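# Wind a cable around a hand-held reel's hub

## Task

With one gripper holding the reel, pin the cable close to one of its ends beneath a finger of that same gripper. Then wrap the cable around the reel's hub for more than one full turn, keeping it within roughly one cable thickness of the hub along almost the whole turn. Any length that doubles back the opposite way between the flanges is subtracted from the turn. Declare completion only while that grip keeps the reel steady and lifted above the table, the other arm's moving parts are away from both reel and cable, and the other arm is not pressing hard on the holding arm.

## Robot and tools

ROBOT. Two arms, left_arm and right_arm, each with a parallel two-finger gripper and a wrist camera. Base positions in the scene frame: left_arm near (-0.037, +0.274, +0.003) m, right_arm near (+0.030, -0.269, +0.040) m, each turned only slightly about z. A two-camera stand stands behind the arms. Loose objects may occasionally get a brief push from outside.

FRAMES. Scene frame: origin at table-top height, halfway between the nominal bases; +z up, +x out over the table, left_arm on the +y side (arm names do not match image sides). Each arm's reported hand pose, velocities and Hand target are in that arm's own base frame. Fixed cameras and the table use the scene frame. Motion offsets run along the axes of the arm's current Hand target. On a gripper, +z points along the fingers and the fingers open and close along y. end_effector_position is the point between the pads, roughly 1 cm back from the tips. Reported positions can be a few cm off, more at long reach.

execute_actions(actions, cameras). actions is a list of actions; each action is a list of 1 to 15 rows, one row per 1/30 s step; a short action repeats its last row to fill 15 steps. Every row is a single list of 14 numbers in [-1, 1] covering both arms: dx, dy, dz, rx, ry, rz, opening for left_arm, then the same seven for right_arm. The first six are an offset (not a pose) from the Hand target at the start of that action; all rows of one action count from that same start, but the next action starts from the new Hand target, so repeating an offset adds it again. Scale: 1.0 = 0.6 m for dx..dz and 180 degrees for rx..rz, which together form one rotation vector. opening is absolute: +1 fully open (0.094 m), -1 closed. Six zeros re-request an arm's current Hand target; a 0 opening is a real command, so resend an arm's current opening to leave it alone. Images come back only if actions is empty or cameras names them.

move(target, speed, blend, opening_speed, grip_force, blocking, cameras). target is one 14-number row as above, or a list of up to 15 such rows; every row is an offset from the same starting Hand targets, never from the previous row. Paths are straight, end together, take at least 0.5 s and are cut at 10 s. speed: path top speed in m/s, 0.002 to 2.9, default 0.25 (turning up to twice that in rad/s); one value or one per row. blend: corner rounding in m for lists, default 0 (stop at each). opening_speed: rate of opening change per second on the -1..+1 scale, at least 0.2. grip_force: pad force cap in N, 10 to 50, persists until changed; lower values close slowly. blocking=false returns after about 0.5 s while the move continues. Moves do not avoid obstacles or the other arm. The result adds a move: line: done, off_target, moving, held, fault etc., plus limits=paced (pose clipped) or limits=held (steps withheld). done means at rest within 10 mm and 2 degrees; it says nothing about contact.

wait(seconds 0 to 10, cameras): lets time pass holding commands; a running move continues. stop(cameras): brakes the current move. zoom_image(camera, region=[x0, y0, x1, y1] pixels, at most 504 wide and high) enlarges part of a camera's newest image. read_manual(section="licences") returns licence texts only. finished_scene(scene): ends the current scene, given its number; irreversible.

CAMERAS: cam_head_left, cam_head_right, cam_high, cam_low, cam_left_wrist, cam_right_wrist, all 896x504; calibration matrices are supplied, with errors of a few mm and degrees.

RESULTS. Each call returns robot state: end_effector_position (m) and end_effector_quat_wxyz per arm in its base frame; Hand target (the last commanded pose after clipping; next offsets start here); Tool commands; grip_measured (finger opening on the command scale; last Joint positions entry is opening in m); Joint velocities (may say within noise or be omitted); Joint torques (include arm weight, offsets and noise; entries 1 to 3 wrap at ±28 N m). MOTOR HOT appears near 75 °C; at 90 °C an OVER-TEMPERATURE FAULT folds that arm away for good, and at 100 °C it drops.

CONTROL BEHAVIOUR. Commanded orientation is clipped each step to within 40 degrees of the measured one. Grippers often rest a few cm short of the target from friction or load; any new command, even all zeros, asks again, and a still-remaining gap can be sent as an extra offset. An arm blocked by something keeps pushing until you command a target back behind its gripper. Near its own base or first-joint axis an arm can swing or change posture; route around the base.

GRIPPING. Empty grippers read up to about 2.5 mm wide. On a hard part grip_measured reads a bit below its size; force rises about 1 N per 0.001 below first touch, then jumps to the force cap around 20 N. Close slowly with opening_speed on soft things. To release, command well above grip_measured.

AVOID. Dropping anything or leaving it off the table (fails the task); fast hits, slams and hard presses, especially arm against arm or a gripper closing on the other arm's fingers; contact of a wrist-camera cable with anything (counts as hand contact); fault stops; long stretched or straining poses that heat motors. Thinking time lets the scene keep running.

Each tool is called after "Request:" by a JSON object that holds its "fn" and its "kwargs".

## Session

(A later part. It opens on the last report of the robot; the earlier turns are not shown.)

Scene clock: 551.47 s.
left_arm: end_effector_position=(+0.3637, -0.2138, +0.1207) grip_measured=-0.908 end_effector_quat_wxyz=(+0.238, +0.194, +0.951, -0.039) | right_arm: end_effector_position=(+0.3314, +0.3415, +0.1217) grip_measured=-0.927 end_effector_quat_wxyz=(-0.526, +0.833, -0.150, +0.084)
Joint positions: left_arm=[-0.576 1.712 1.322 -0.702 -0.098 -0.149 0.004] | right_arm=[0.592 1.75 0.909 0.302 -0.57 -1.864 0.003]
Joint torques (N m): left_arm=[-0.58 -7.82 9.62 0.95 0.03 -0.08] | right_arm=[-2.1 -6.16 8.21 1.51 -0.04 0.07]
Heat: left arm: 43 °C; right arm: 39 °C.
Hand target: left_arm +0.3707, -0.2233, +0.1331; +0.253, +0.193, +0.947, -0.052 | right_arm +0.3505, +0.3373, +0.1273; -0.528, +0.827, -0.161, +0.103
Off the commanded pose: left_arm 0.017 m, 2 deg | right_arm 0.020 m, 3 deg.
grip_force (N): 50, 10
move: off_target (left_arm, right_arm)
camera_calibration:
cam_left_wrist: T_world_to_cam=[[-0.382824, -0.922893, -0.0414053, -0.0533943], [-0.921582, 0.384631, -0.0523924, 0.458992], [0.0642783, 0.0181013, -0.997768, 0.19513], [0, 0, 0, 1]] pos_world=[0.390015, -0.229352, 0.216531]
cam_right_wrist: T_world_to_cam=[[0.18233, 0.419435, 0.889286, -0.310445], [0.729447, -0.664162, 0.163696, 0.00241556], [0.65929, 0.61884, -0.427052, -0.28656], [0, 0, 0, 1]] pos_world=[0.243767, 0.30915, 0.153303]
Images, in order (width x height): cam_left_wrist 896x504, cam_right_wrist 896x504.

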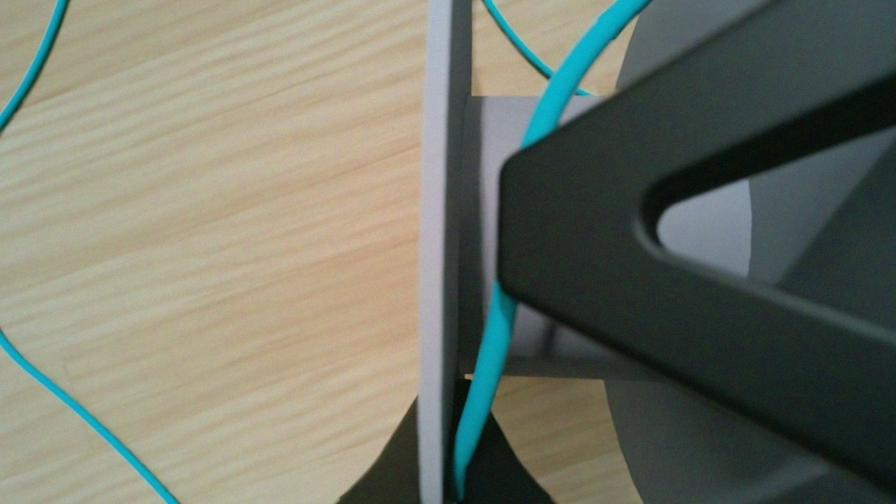

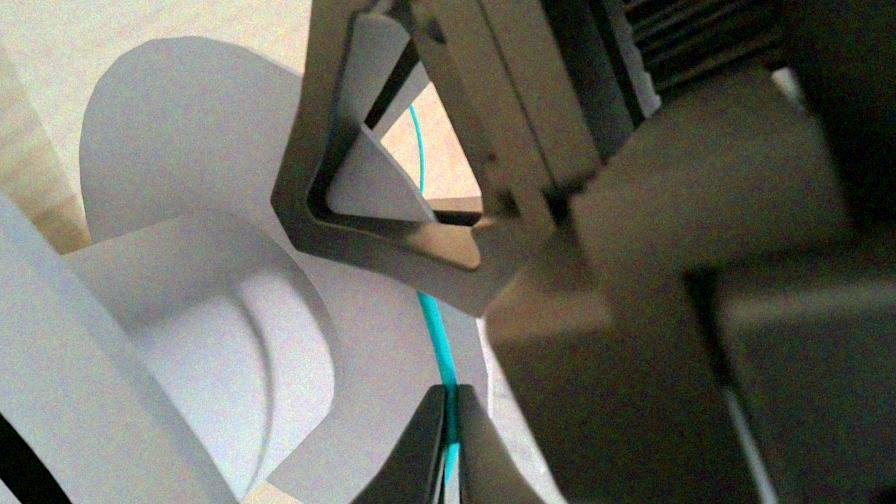

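Request:
{"fn": "move", "kwargs": {"target": [[0,0,0,0,0,0,-1,0,0,0,0,0,0,-0.88],[0,0,0,0,0,0,-1,0.02,-0.007,-0.004,0,0,0,-0.88],[0,0,0,0,0,0,-1,0.02,-0.007,-0.004,0,0,0,-1]], "speed": 0.05, "grip_force": [50, 50], "cameras": ["cam_right_wrist","cam_left_wrist"]}}

Scene clock: 561.27 s.
left_arm: end_effector_position=(+0.3631, -0.2143, +0.1205) grip_measured=-0.908 end_effector_quat_wxyz=(+0.237, +0.194, +0.951, -0.041) | right_arm: end_effector_position=(+0.3513, +0.3316, +0.1285) grip_measured=-0.988 end_effector_quat_wxyz=(-0.525, +0.831, -0.158, +0.099)
Joint positions: left_arm=[-0.576 1.712 1.322 -0.703 -0.094 -0.15 0.004] | right_arm=[0.55 1.761 0.952 0.271 -0.575 -1.882 0.001]
Joint torques (N m): left_arm=[-0.58 -7.8 9.63 0.95 -0.01 -0.07] | right_arm=[-0.94 -6.08 8.34 1.45 -0.2 0.02]
Heat: left arm: 44 °C; right arm: 40 °C.
Hand target: left_arm +0.3706, -0.2232, +0.1331; +0.253, +0.193, +0.947, -0.052 | right_arm +0.3614, +0.3326, +0.1322; -0.528, +0.827, -0.161, +0.103
Off the commanded pose: left_arm 0.017 m, 2 deg | right_arm 0.011 m, 1 deg.
move: off_target (left_arm, right_arm); target 3's new opening was sent with right_arm's hand 0.011 m and 1 deg from that target
camera_calibration:
cam_left_wrist: T_world_to_cam=[[-0.384075, -0.922536, -0.0375927, -0.0540717], [-0.921272, 0.385611, -0.050613, 0.458449], [0.0611885, 0.0151939, -0.998011, 0.195457], [0, 0, 0, 1]] pos_world=[0.389629, -0.229636, 0.216239]
cam_right_wrist: T_world_to_cam=[[0.181587, 0.416251, 0.890933, -0.31489], [0.706422, -0.685487, 0.176284, -0.00625454], [0.684101, 0.597363, -0.418525, -0.293341], [0, 0, 0, 1]] pos_world=[0.262273, 0.302017, 0.158878]
Images, in order (width x height): cam_left_wrist 896x504, cam_right_wrist 896x504.

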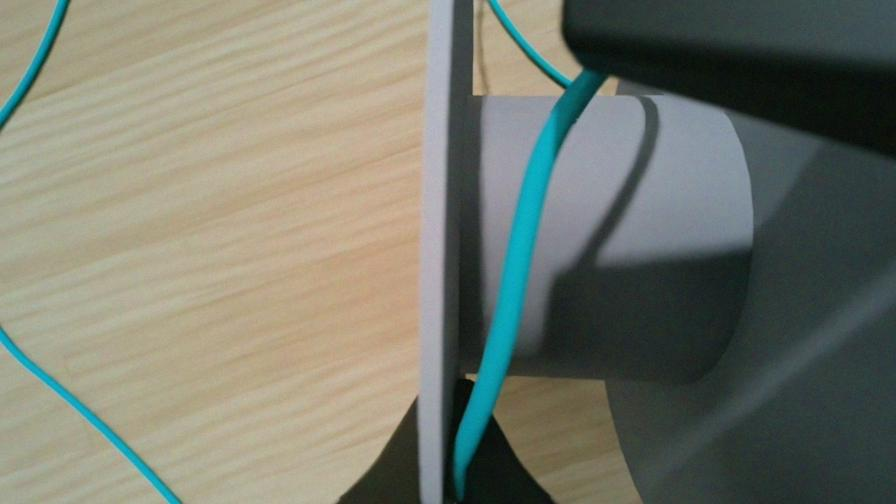

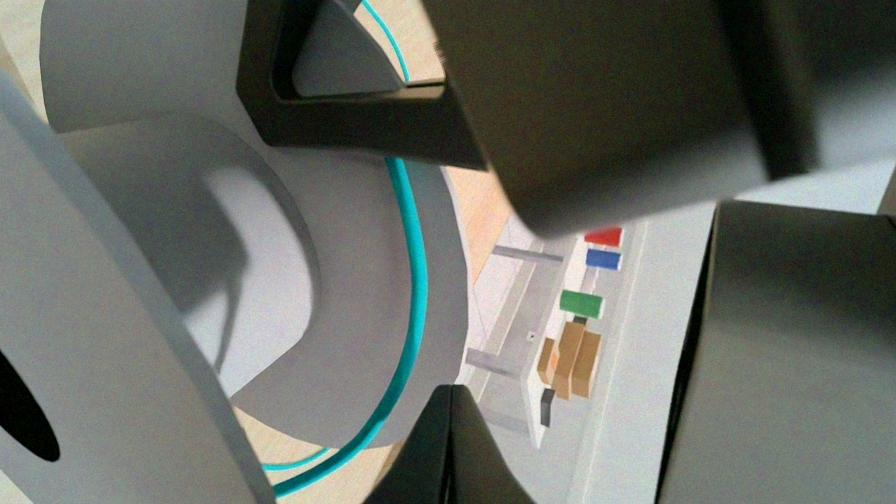

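Request:
{"fn": "move", "kwargs": {"target": [[0,0,0,0,0,0,-1,0,0,-0.13,0,0,0,-1],[0,0,0,0,0,0,-1,0,-0.1,-0.22,0,0,0,-1]], "speed": 0.15, "blend": [0.02,0], "cameras": ["all"]}}

Scene clock: 570.97 s.
left_arm: end_effector_position=(+0.3631, -0.2143, +0.1205) grip_measured=-0.908 end_effector_quat_wxyz=(+0.237, +0.194, +0.951, -0.041) | right_arm: end_effector_position=(+0.3286, +0.2438, +0.2209) grip_measured=-0.988 end_effector_quat_wxyz=(-0.511, +0.836, -0.176, +0.098)
Joint positions: left_arm=[-0.576 1.712 1.322 -0.703 -0.094 -0.15 0.004] | right_arm=[0.342 1.409 1.039 -0.283 -0.716 -2.018 0.001]
Joint torques (N m): left_arm=[-0.59 -7.8 9.62 0.95 -0.01 -0.07] | right_arm=[-0.58 -7.31 8.62 1.22 -0.62 0.01]
Heat: left arm: 44 °C; right arm: 41 °C.
Hand target: left_arm +0.3706, -0.2232, +0.1331; +0.253, +0.193, +0.947, -0.052 | right_arm +0.3260, +0.2450, +0.2421; -0.528, +0.827, -0.161, +0.103
Off the commanded pose: left_arm 0.017 m, 2 deg | right_arm 0.022 m, 3 deg.
move: off_target (left_arm, right_arm)
camera_calibration:
cam_left_wrist: T_world_to_cam=[[-0.384075, -0.922536, -0.0375927, -0.0540717], [-0.921272, 0.385611, -0.050613, 0.458449], [0.0611885, 0.0151939, -0.998011, 0.195457], [0, 0, 0, 1]] pos_world=[0.389629, -0.229636, 0.216239]
cam_right_wrist: T_world_to_cam=[[0.217251, 0.431569, 0.875529, -0.368551], [0.690088, -0.702267, 0.174929, -0.0568738], [0.690349, 0.566188, -0.450389, -0.17415], [0, 0, 0, 1]] pos_world=[0.23954, 0.217716, 0.25419]

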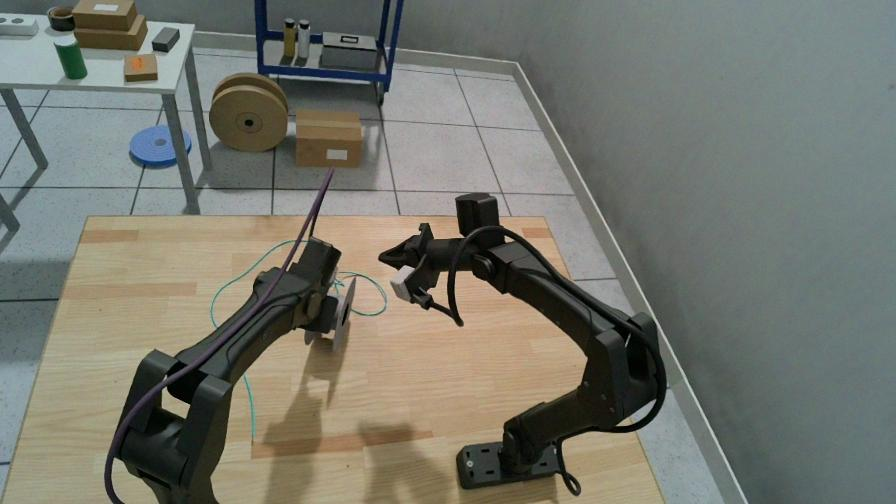

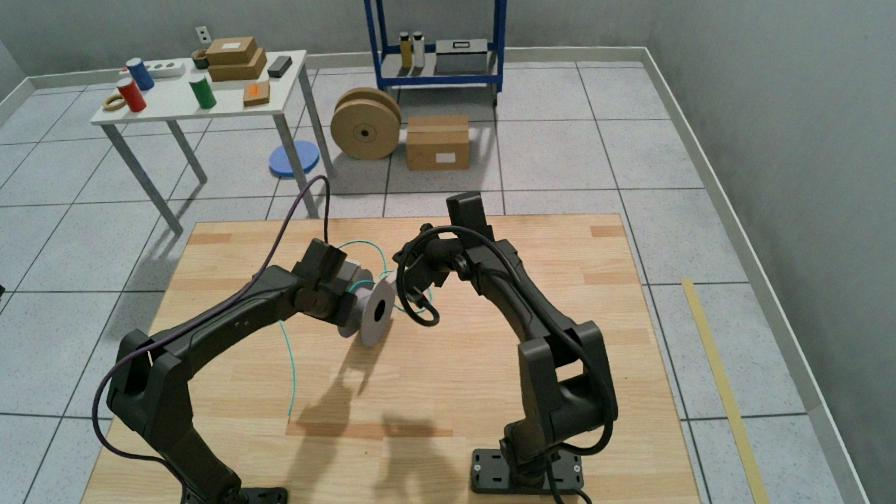

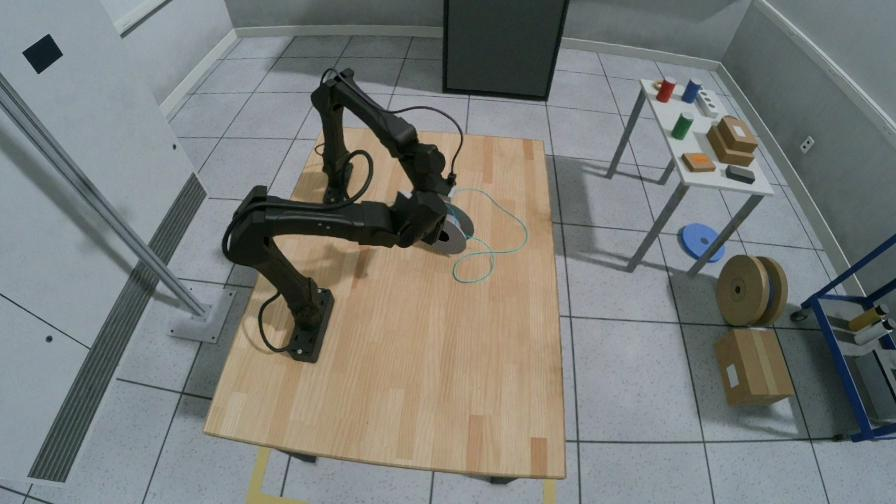

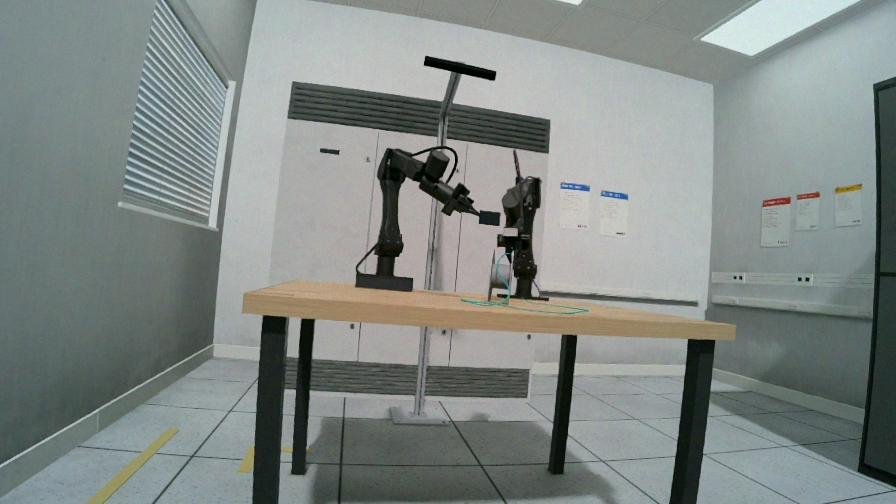

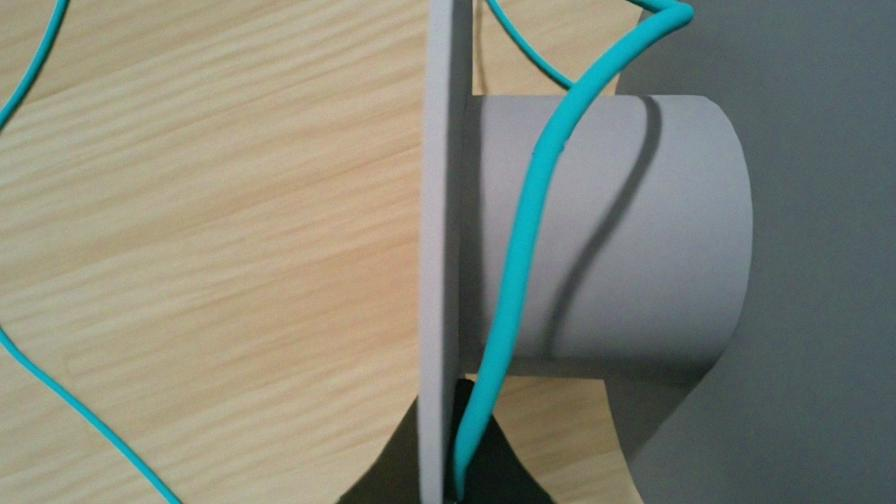

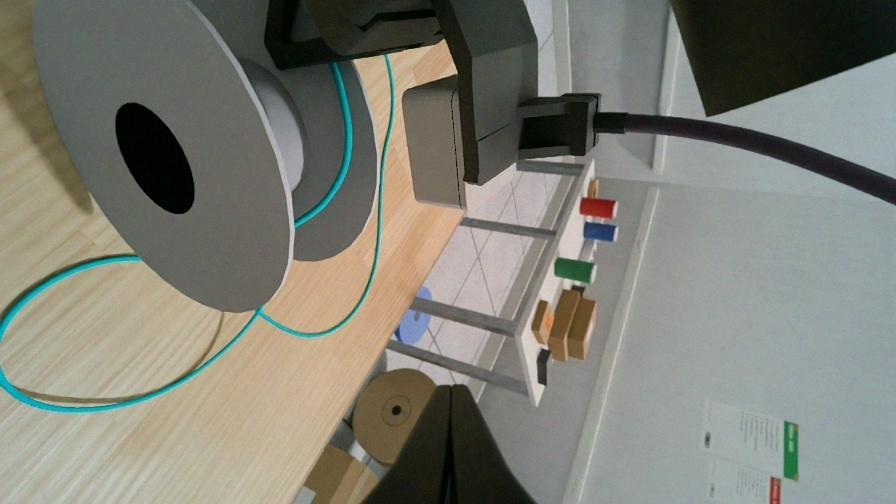

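Request:
{"fn": "move", "kwargs": {"target": [[0,0,0,0,0,0,-1,0.2197,0.1357,0.0722,-0.087,0.087,0.24,0],[0,0,0,0,0,0,-1,0.2347,0.25,0.2608,-0.1738,0.1738,0.4777,0.3]], "speed": 0.18, "blend": [0.03,0], "cameras": ["cam_right_wrist","cam_head_right","cam_high"]}}

Scene clock: 601.60 s.
left_arm: end_effector_position=(+0.3631, -0.2143, +0.1205) grip_measured=-0.908 end_effector_quat_wxyz=(+0.237, +0.194, +0.951, -0.041) | right_arm: end_effector_position=(+0.4829, +0.2597, +0.0434) grip_measured=+0.299 end_effector_quat_wxyz=(+0.180, -0.546, +0.810, +0.119)
Joint positions: left_arm=[-0.576 1.712 1.322 -0.703 -0.094 -0.15 0.004] | right_arm=[0.394 2.422 2.106 -0.938 -0.302 -0.744 0.061]
Joint torques (N m): left_arm=[-0.58 -7.79 9.63 0.95 -0.01 -0.06] | right_arm=[0.53 -10.39 8.42 0.57 -0.26 0.08]
Heat: left arm: 44 °C; right arm: 41 °C.
Hand target: left_arm +0.3706, -0.2232, +0.1331; +0.253, +0.193, +0.947, -0.052 | right_arm +0.4861, +0.2652, +0.0401; +0.180, -0.546, +0.809, +0.121
Off the commanded pose: left_arm 0.017 m, 2 deg | right_arm 0.007 m, 0 deg.
move: off_target (left_arm)
camera_calibration:
cam_right_wrist: T_world_to_cam=[[0.92589, -0.376843, -0.0267735, -0.346544], [-0.377049, -0.926189, -0.00292561, 0.460042], [-0.0236948, 0.0128037, -0.999637, 0.142741], [0, 0, 0, 1]] pos_world=[0.497702, 0.293666, 0.134757]
Images, in order (width x height): cam_head_right 896x504, cam_high 896x504, cam_right_wrist 896x504.

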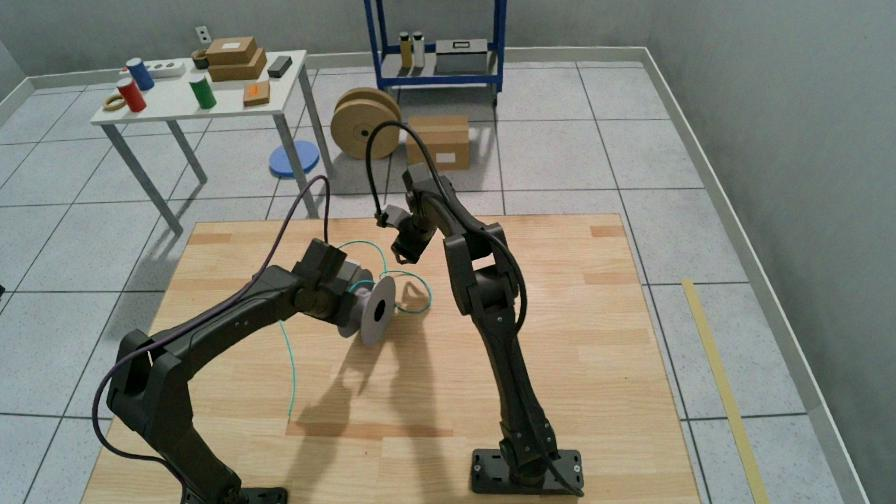

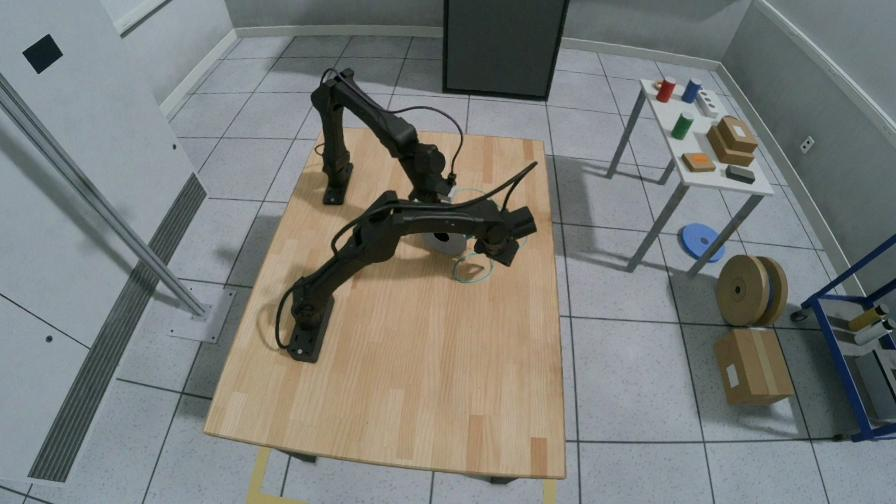

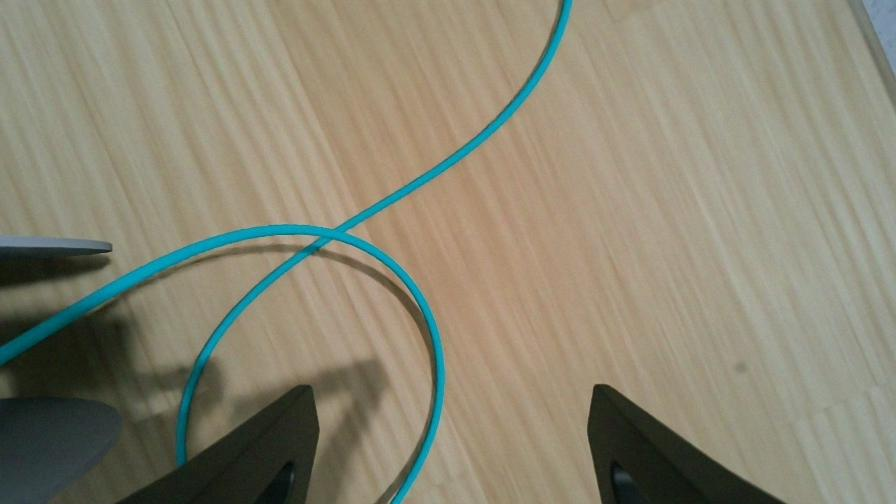

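Request:
{"fn": "move", "kwargs": {"target": [[-0.02,0,-0.04,0,0,0,-1,0.0947,0,-0.1913,0,0,0,0.3],[-0.1165,0.0908,-0.2463,0.0087,-0.0827,0.0126,-1,0.0947,0,-0.1913,0,0,0,0.3]], "speed": 0.15, "blend": [0.02,0], "cameras": ["all"]}}

Scene clock: 626.80 s.
left_arm: end_effector_position=(+0.3745, -0.1645, +0.2615) grip_measured=-0.908 end_effector_quat_wxyz=(+0.325, +0.208, +0.920, -0.070) | right_arm: end_effector_position=(+0.4507, +0.1689, +0.0934) grip_measured=+0.299 end_effector_quat_wxyz=(+0.153, -0.541, +0.819, +0.116)
Joint positions: left_arm=[-0.409 1.536 1.594 -0.951 0.016 0.029 0.004] | right_arm=[0.238 2.192 1.935 -1.096 -0.322 -0.894 0.061]
Joint torques (N m): left_arm=[0.24 -9.61 9.99 1.49 0.11 0.06] | right_arm=[-0.32 -15.61 5.34 0.37 -0.57 -0.13]
Heat: left arm: 45 °C; right arm: 41 °C.
Hand target: left_arm +0.3800, -0.1680, +0.2960; +0.372, +0.207, +0.901, -0.084 | right_arm +0.4485, +0.1724, +0.1201; +0.181, -0.546, +0.809, +0.121
Off the commanded pose: left_arm 0.035 m, 6 deg | right_arm 0.027 m, 3 deg.
move: off_target (left_arm, right_arm)
camera_calibration:
cam_left_wrist: T_world_to_cam=[[-0.419093, -0.907503, -0.0282753, 0.0147992], [-0.878287, 0.413102, -0.240747, 0.495086], [0.230159, -0.0760614, -0.970176, 0.249167], [0, 0, 0, 1]] pos_world=[0.383682, -0.172139, 0.361344]
cam_right_wrist: T_world_to_cam=[[0.918968, -0.390422, -0.0553895, -0.34163], [-0.388248, -0.920399, 0.0461426, 0.363417], [-0.0689955, -0.0208987, -0.997398, 0.219033], [0, 0, 0, 1]] pos_world=[0.470155, 0.205687, 0.182772]

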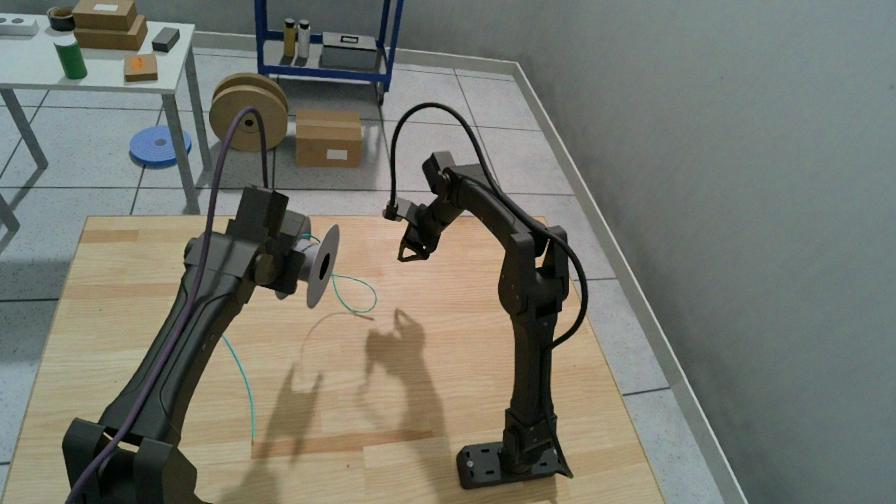

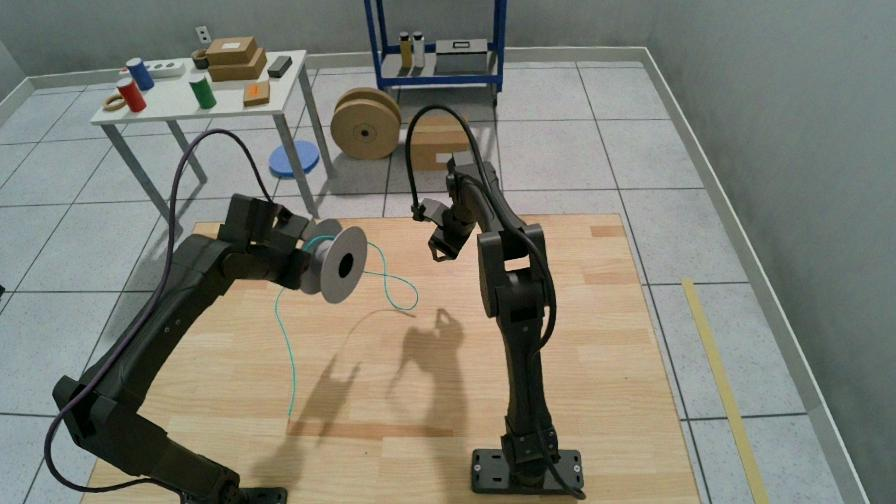

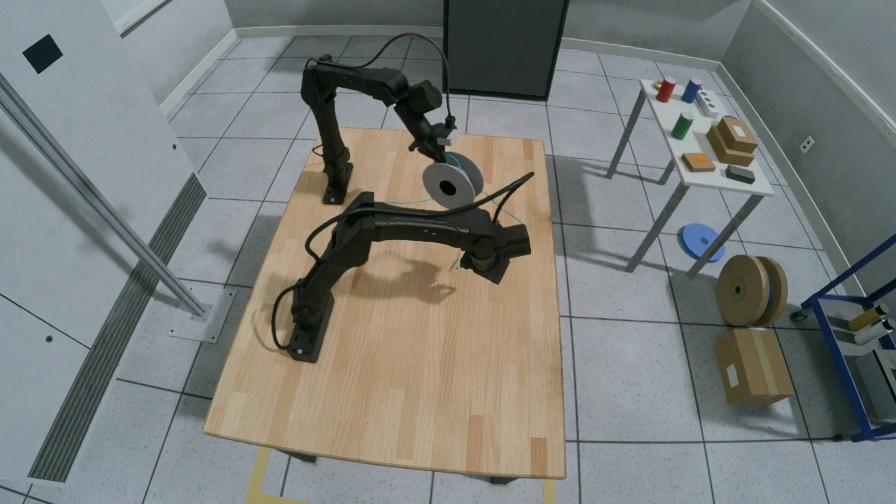

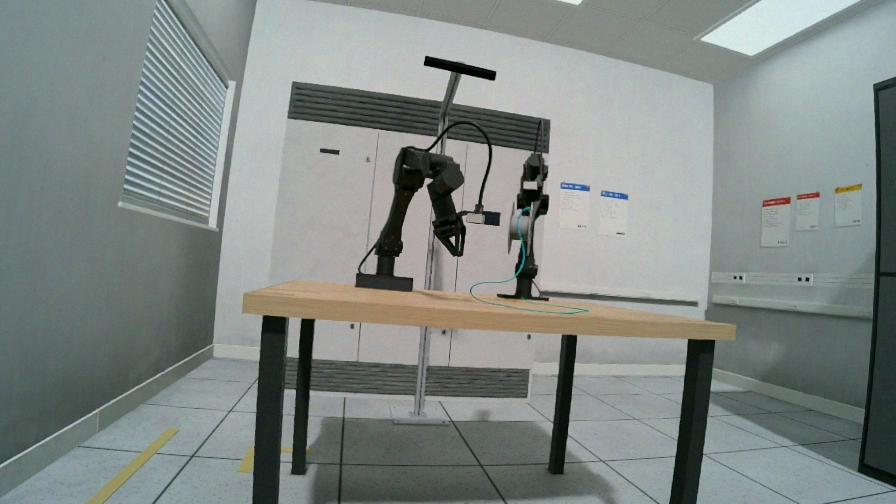

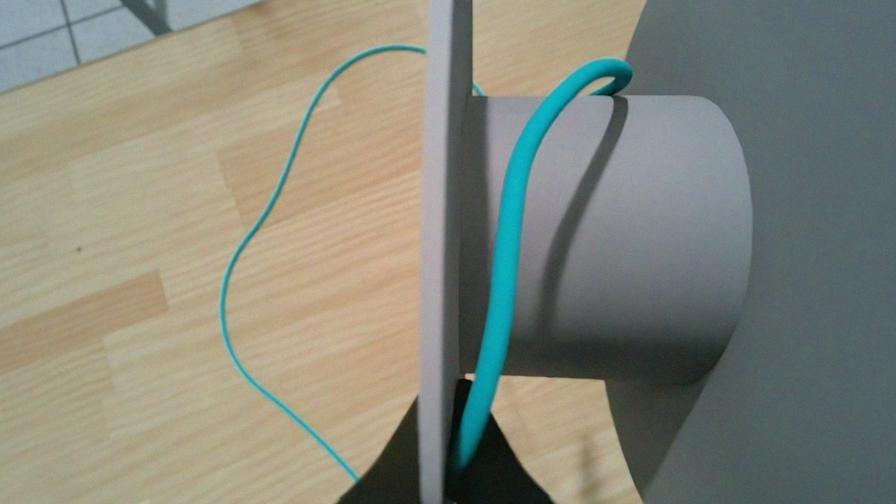

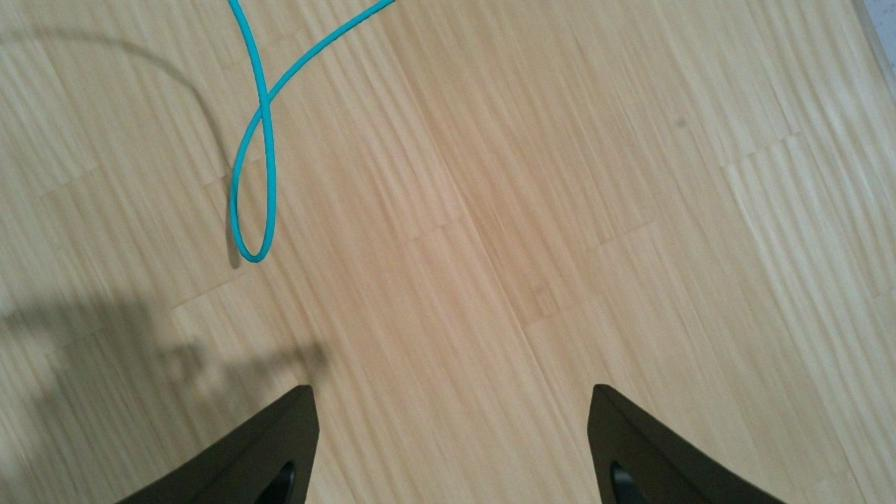

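Request:
{"fn": "move", "kwargs": {"target": [-0.0318,0,-0.0318,0,0,0,-1,-0.0155,0.1908,0.1948,-0.0073,0.0552,-0.0831,-0.7], "speed": 0.13, "cameras": ["cam_right_wrist","cam_left_wrist"]}}

Scene clock: 657.43 s.
left_arm: end_effector_position=(+0.3708, -0.1597, +0.2999) grip_measured=-0.908 end_effector_quat_wxyz=(+0.338, +0.204, +0.916, -0.068) | right_arm: end_effector_position=(+0.3595, +0.2644, +0.0082) grip_measured=-0.699 end_effector_quat_wxyz=(+0.098, -0.659, +0.743, +0.062)
Joint positions: left_arm=[-0.405 1.548 1.753 -1.072 0.009 0.03 0.004] | right_arm=[0.57 2.152 1.561 -0.804 -0.153 -0.867 0.014]
Joint torques (N m): left_arm=[-0.12 -6.16 10.09 1.57 0.21 0.04] | right_arm=[0.39 -12.19 5.19 0.63 -0.11 0.08]
Heat: left arm: 46 °C; right arm: 41 °C.
Hand target: left_arm +0.3801, -0.1681, +0.3230; +0.372, +0.207, +0.901, -0.084 | right_arm +0.3642, +0.2691, +0.0182; +0.118, -0.657, +0.742, +0.059
Off the commanded pose: left_arm 0.026 m, 5 deg | right_arm 0.012 m, 2 deg.
move: off_target (left_arm, right_arm)
camera_calibration:
cam_left_wrist: T_world_to_cam=[[-0.41094, -0.910986, -0.035122, 0.0172177], [-0.875193, 0.404996, -0.264603, 0.503855], [0.255274, -0.0779974, -0.963718, 0.276072], [0, 0, 0, 1]] pos_world=[0.377572, -0.166841, 0.399981]
cam_right_wrist: T_world_to_cam=[[0.991242, -0.13185, 0.00744974, -0.320093], [-0.130669, -0.97107, 0.199869, 0.339349], [-0.0191185, -0.199092, -0.979794, 0.158809], [0, 0, 0, 1]] pos_world=[0.364669, 0.318945, 0.0901591]
Images, in order (width x height): cam_left_wrist 896x504, cam_right_wrist 896x504.

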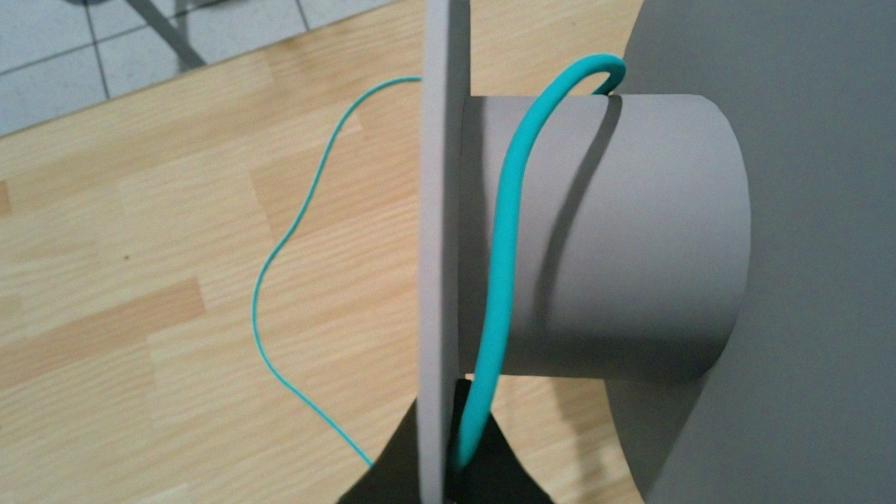

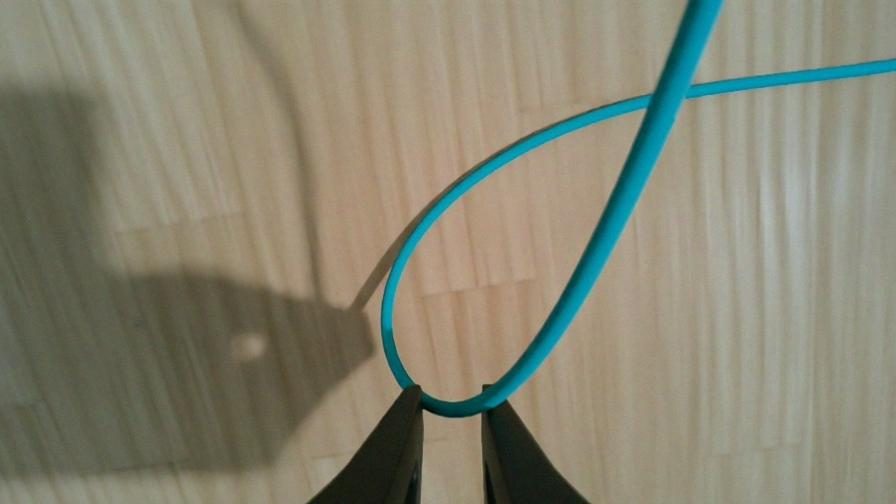

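Request:
{"fn": "move", "kwargs": {"target": [[0,0,0,0,0,0,-1,-0.0125,-0.0033,-0.0483,0,0,0,-0.7],[0,0,0,0,0,0,-1,-0.0445,0.0233,-0.0418,0,0,0,-0.7]], "speed": 0.1, "cameras": ["cam_right_wrist"]}}

Scene clock: 670.73 s.
left_arm: end_effector_position=(+0.3717, -0.1537, +0.2986) grip_measured=-0.908 end_effector_quat_wxyz=(+0.336, +0.199, +0.919, -0.057) | right_arm: end_effector_position=(+0.3389, +0.2779, +0.0149) grip_measured=-0.699 end_effector_quat_wxyz=(+0.073, -0.658, +0.747, +0.064)
Joint positions: left_arm=[-0.4 1.548 1.753 -1.08 -0.012 0.03 0.004] | right_arm=[0.627 2.15 1.594 -0.881 -0.141 -0.807 0.014]
Joint torques (N m): left_arm=[-0.58 -6.26 10.03 1.63 0.41 0.05] | right_arm=[0.69 -14.98 8.08 0.31 -0.11 0.12]
Heat: left arm: 45 °C; right arm: 41 °C.
Hand target: left_arm +0.3801, -0.1681, +0.3230; +0.372, +0.207, +0.901, -0.084 | right_arm +0.3508, +0.2904, +0.0482; +0.118, -0.657, +0.742, +0.058
Off the commanded pose: left_arm 0.030 m, 6 deg | right_arm 0.038 m, 5 deg.
move: off_target (left_arm, right_arm)
camera_calibration:
cam_right_wrist: T_world_to_cam=[[0.990342, -0.135741, -0.0282521, -0.296105], [-0.125409, -0.963873, 0.234993, 0.344155], [-0.0591295, -0.22918, -0.971586, 0.189472], [0, 0, 0, 1]] pos_world=[0.347609, 0.334952, 0.0948492]
Images, in order (width x height): cam_right_wrist 896x504.

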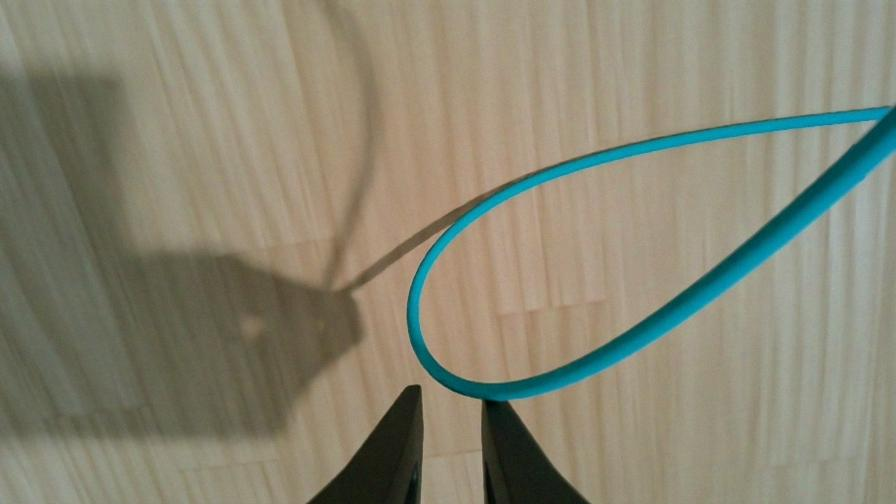

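Request:
{"fn": "move", "kwargs": {"target": [[0,0,0,0,0,0,-1,-0.0208,-0.0055,-0.0805,0,0,0,-0.7],[0,0,0,0,0,0,-1,-0.014,-0.0085,-0.082,0,0,-0.5,-0.4]], "speed": 0.15, "cameras": ["cam_right_wrist"]}}

Scene clock: 691.23 s.
left_arm: end_effector_position=(+0.3676, -0.1557, +0.2988) grip_measured=-0.908 end_effector_quat_wxyz=(+0.329, +0.202, +0.920, -0.065) | right_arm: end_effector_position=(+0.3542, +0.2741, +0.0705) grip_measured=-0.401 end_effector_quat_wxyz=(-0.072, +0.975, -0.203, +0.049)
Joint positions: left_arm=[-0.4 1.549 1.763 -1.101 0.007 0.03 0.004] | right_arm=[0.648 2.105 1.751 -1.045 -0.021 -2.081 0.028]
Joint torques (N m): left_arm=[-0.58 -6.31 9.17 1.82 0.23 0.04] | right_arm=[2.09 -15.19 6.11 0.38 -0.06 -0.09]
Heat: left arm: 45 °C; right arm: 45 °C.
Hand target: left_arm +0.3801, -0.1680, +0.3230; +0.372, +0.207, +0.901, -0.084 | right_arm +0.3519, +0.2860, +0.0981; -0.125, +0.989, -0.061, +0.042
Off the commanded pose: left_arm 0.030 m, 6 deg | right_arm 0.030 m, 18 deg.
joint sent to its limit (right arm) — joint 6 (wrist roll), lower limit. The joint targets are off in orientation, not in position.
move: off_target (left_arm, right_arm); target 2's new opening was sent with right_arm's hand 0.030 m and 18 deg from that target
camera_calibration:
cam_right_wrist: T_world_to_cam=[[0.405506, 0.904199, 0.134124, -0.399432], [0.776188, -0.418102, 0.471936, -0.156302], [0.482801, -0.0872674, -0.871371, 0.00565663], [0, 0, 0, 1]] pos_world=[0.280561, 0.29631, 0.132267]
Images, in order (width x height): cam_right_wrist 896x504.

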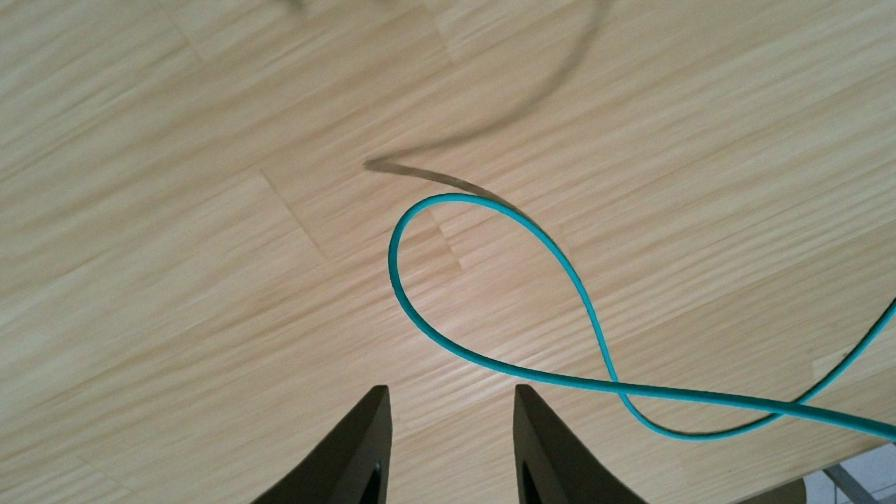

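Request:
{"fn": "move", "kwargs": {"target": [0,0,0,0,0,0,-1,-0.0083,0.0503,0.1398,0,0,0.1,-0.4], "speed": 0.1, "cameras": ["cam_right_wrist","cam_low"]}}

Scene clock: 707.33 s.
left_arm: end_effector_position=(+0.3677, -0.1576, +0.2995) grip_measured=-0.908 end_effector_quat_wxyz=(+0.330, +0.205, +0.919, -0.070) | right_arm: end_effector_position=(+0.3548, +0.2766, +0.0181) grip_measured=-0.401 end_effector_quat_wxyz=(-0.127, +0.968, -0.213, +0.038)
Joint positions: left_arm=[-0.4 1.549 1.763 -1.097 0.017 0.032 0.004] | right_arm=[0.614 2.1 1.511 -0.742 -0.114 -2.081 0.028]
Joint torques (N m): left_arm=[-0.58 -6.3 9.18 1.79 0.13 0.01] | right_arm=[-0.47 -8.47 5.18 0.57 -0.4 0.02]
Heat: left arm: 46 °C; right arm: 48 °C.
Hand target: left_arm +0.3801, -0.1681, +0.3230; +0.372, +0.207, +0.901, -0.084 | right_arm +0.3521, +0.2778, +0.0092; -0.130, +0.968, -0.215, +0.022
Off the commanded pose: left_arm 0.029 m, 5 deg | right_arm 0.009 m, 2 deg.
move: off_target (left_arm)
camera_calibration:
cam_right_wrist: T_world_to_cam=[[0.418597, 0.87708, 0.2356, -0.393844], [0.769589, -0.480317, 0.420748, -0.110555], [0.482192, 0.00519153, -0.87605, -0.0653576], [0, 0, 0, 1]] pos_world=[0.281459, 0.292671, 0.082049]
Images, in order (width x height): cam_low 896x504, cam_right_wrist 896x504.

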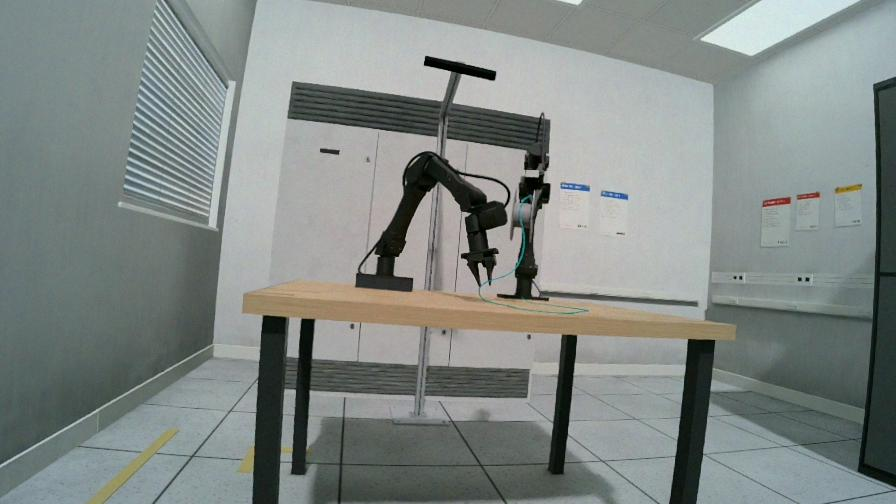

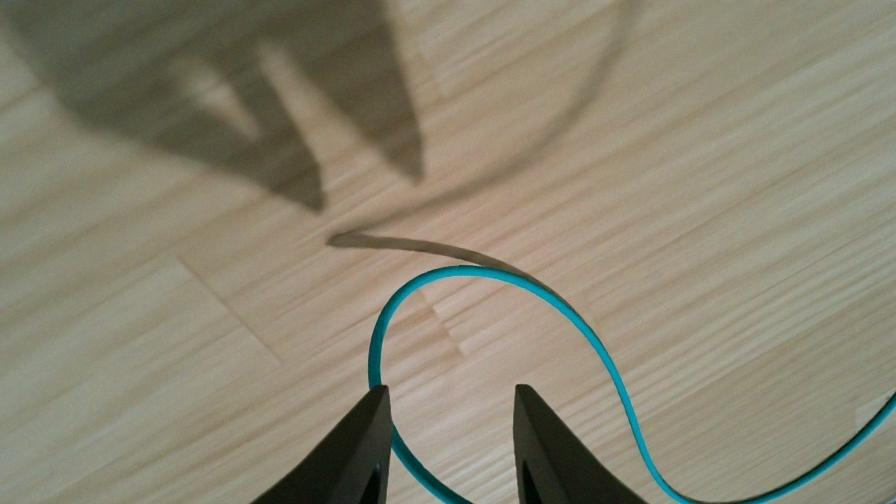

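Request:
{"fn": "move", "kwargs": {"target": [0,0,0,0,0,0,-1,0,0.0332,0.0343,0,0,0,-0.4], "speed": 0.06, "cameras": ["cam_right_wrist"]}}

Scene clock: 716.57 s.
left_arm: end_effector_position=(+0.3677, -0.1576, +0.2995) grip_measured=-0.908 end_effector_quat_wxyz=(+0.330, +0.205, +0.919, -0.070) | right_arm: end_effector_position=(+0.3482, +0.2646, -0.0086) grip_measured=-0.401 end_effector_quat_wxyz=(-0.125, +0.967, -0.219, +0.036)
Joint positions: left_arm=[-0.4 1.549 1.763 -1.097 0.017 0.032 0.004] | right_arm=[0.6 2.1 1.397 -0.633 -0.116 -2.082 0.028]
Joint torques (N m): left_arm=[-0.58 -6.28 9.18 1.79 0.13 0.02] | right_arm=[-0.54 -8.29 4.97 0.65 -0.37 -0.09]
Heat: left arm: 47 °C; right arm: 46 °C.
Hand target: left_arm +0.3801, -0.1681, +0.3230; +0.372, +0.207, +0.901, -0.084 | right_arm +0.3459, +0.2654, -0.0159; -0.130, +0.968, -0.215, +0.022
Off the commanded pose: left_arm 0.029 m, 5 deg | right_arm 0.008 m, 2 deg.
joint sent to its limit (right arm) — joint 6 (wrist roll), lower limit. The joint targets still meet the commanded pose.
move: off_target (left_arm)
camera_calibration:
cam_right_wrist: T_world_to_cam=[[0.431036, 0.87195, 0.23219, -0.377328], [0.76539, -0.48959, 0.417709, -0.0960502], [0.477899, -0.00233177, -0.878412, -0.0820527], [0, 0, 0, 1]] pos_world=[0.27537, 0.281794, 0.0556565]
Images, in order (width x height): cam_right_wrist 896x504.

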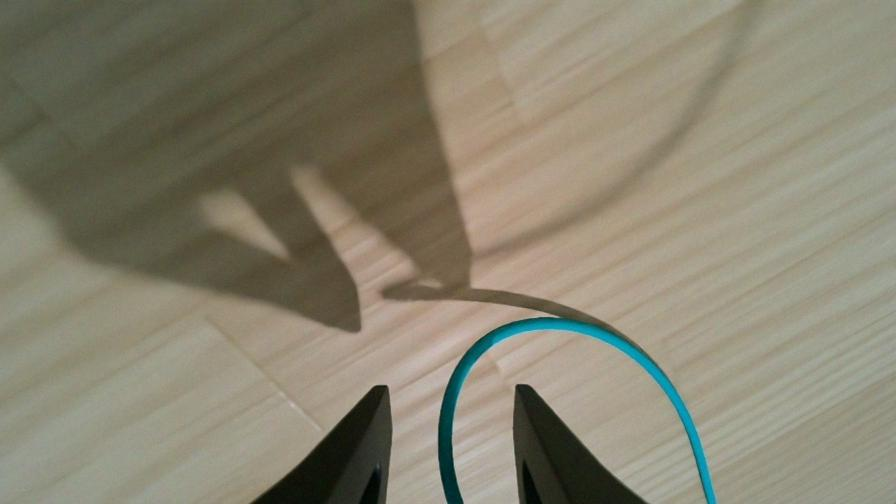

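Request:
{"fn": "move", "kwargs": {"target": [[0,0,0,0,0,0,-1,0,0.0025,0.02,0,0,0,-0.4],[0,0,0,0,0,0,-1,0,0.0025,0.02,0,0,0,-1]], "speed": 0.06, "cameras": ["cam_right_wrist"]}}

Scene clock: 721.10 s.
left_arm: end_effector_position=(+0.3677, -0.1576, +0.2995) grip_measured=-0.908 end_effector_quat_wxyz=(+0.330, +0.205, +0.919, -0.070) | right_arm: end_effector_position=(+0.3499, +0.2659, -0.0194) grip_measured=-0.945 end_effector_quat_wxyz=(-0.127, +0.967, -0.219, +0.037)
Joint positions: left_arm=[-0.4 1.549 1.763 -1.097 0.017 0.032 0.004] | right_arm=[0.6 2.123 1.386 -0.595 -0.117 -2.083 0.003]
Joint torques (N m): left_arm=[-0.58 -6.28 9.18 1.79 0.13 0.01] | right_arm=[-0.39 -8.27 4.97 0.54 -0.4 -0.06]
Heat: left arm: 47 °C; right arm: 45 °C.
Hand target: left_arm +0.3801, -0.1680, +0.3229; +0.372, +0.207, +0.901, -0.084 | right_arm +0.3464, +0.2670, -0.0278; -0.130, +0.968, -0.215, +0.022
Off the commanded pose: left_arm 0.029 m, 5 deg | right_arm 0.009 m, 2 deg.
joint sent to its limit (right arm) — joint 6 (wrist roll), lower limit. The joint targets still meet the commanded pose.
move: off_target (left_arm)
camera_calibration:
cam_right_wrist: T_world_to_cam=[[0.429314, 0.871971, 0.23528, -0.376014], [0.764734, -0.489558, 0.418946, -0.09211], [0.480492, 0.0000677365, -0.876999, -0.0938496], [0, 0, 0, 1]] pos_world=[0.276961, 0.282786, 0.0447517]
Images, in order (width x height): cam_right_wrist 896x504.

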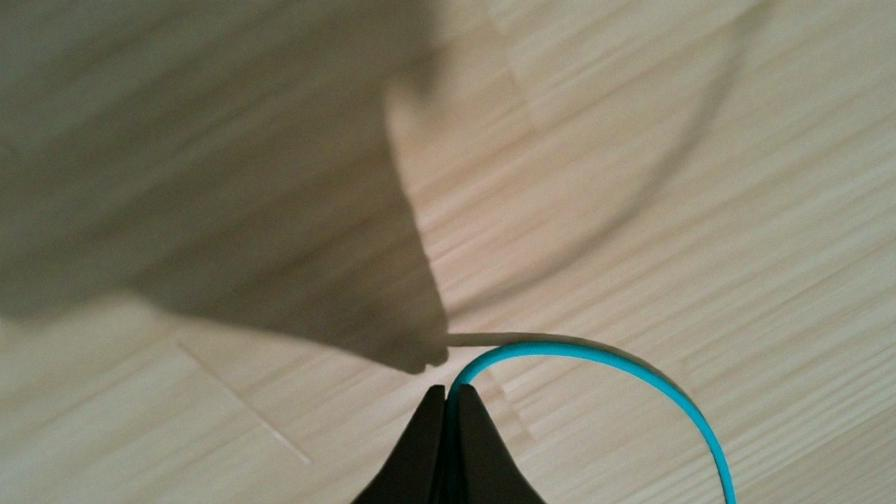

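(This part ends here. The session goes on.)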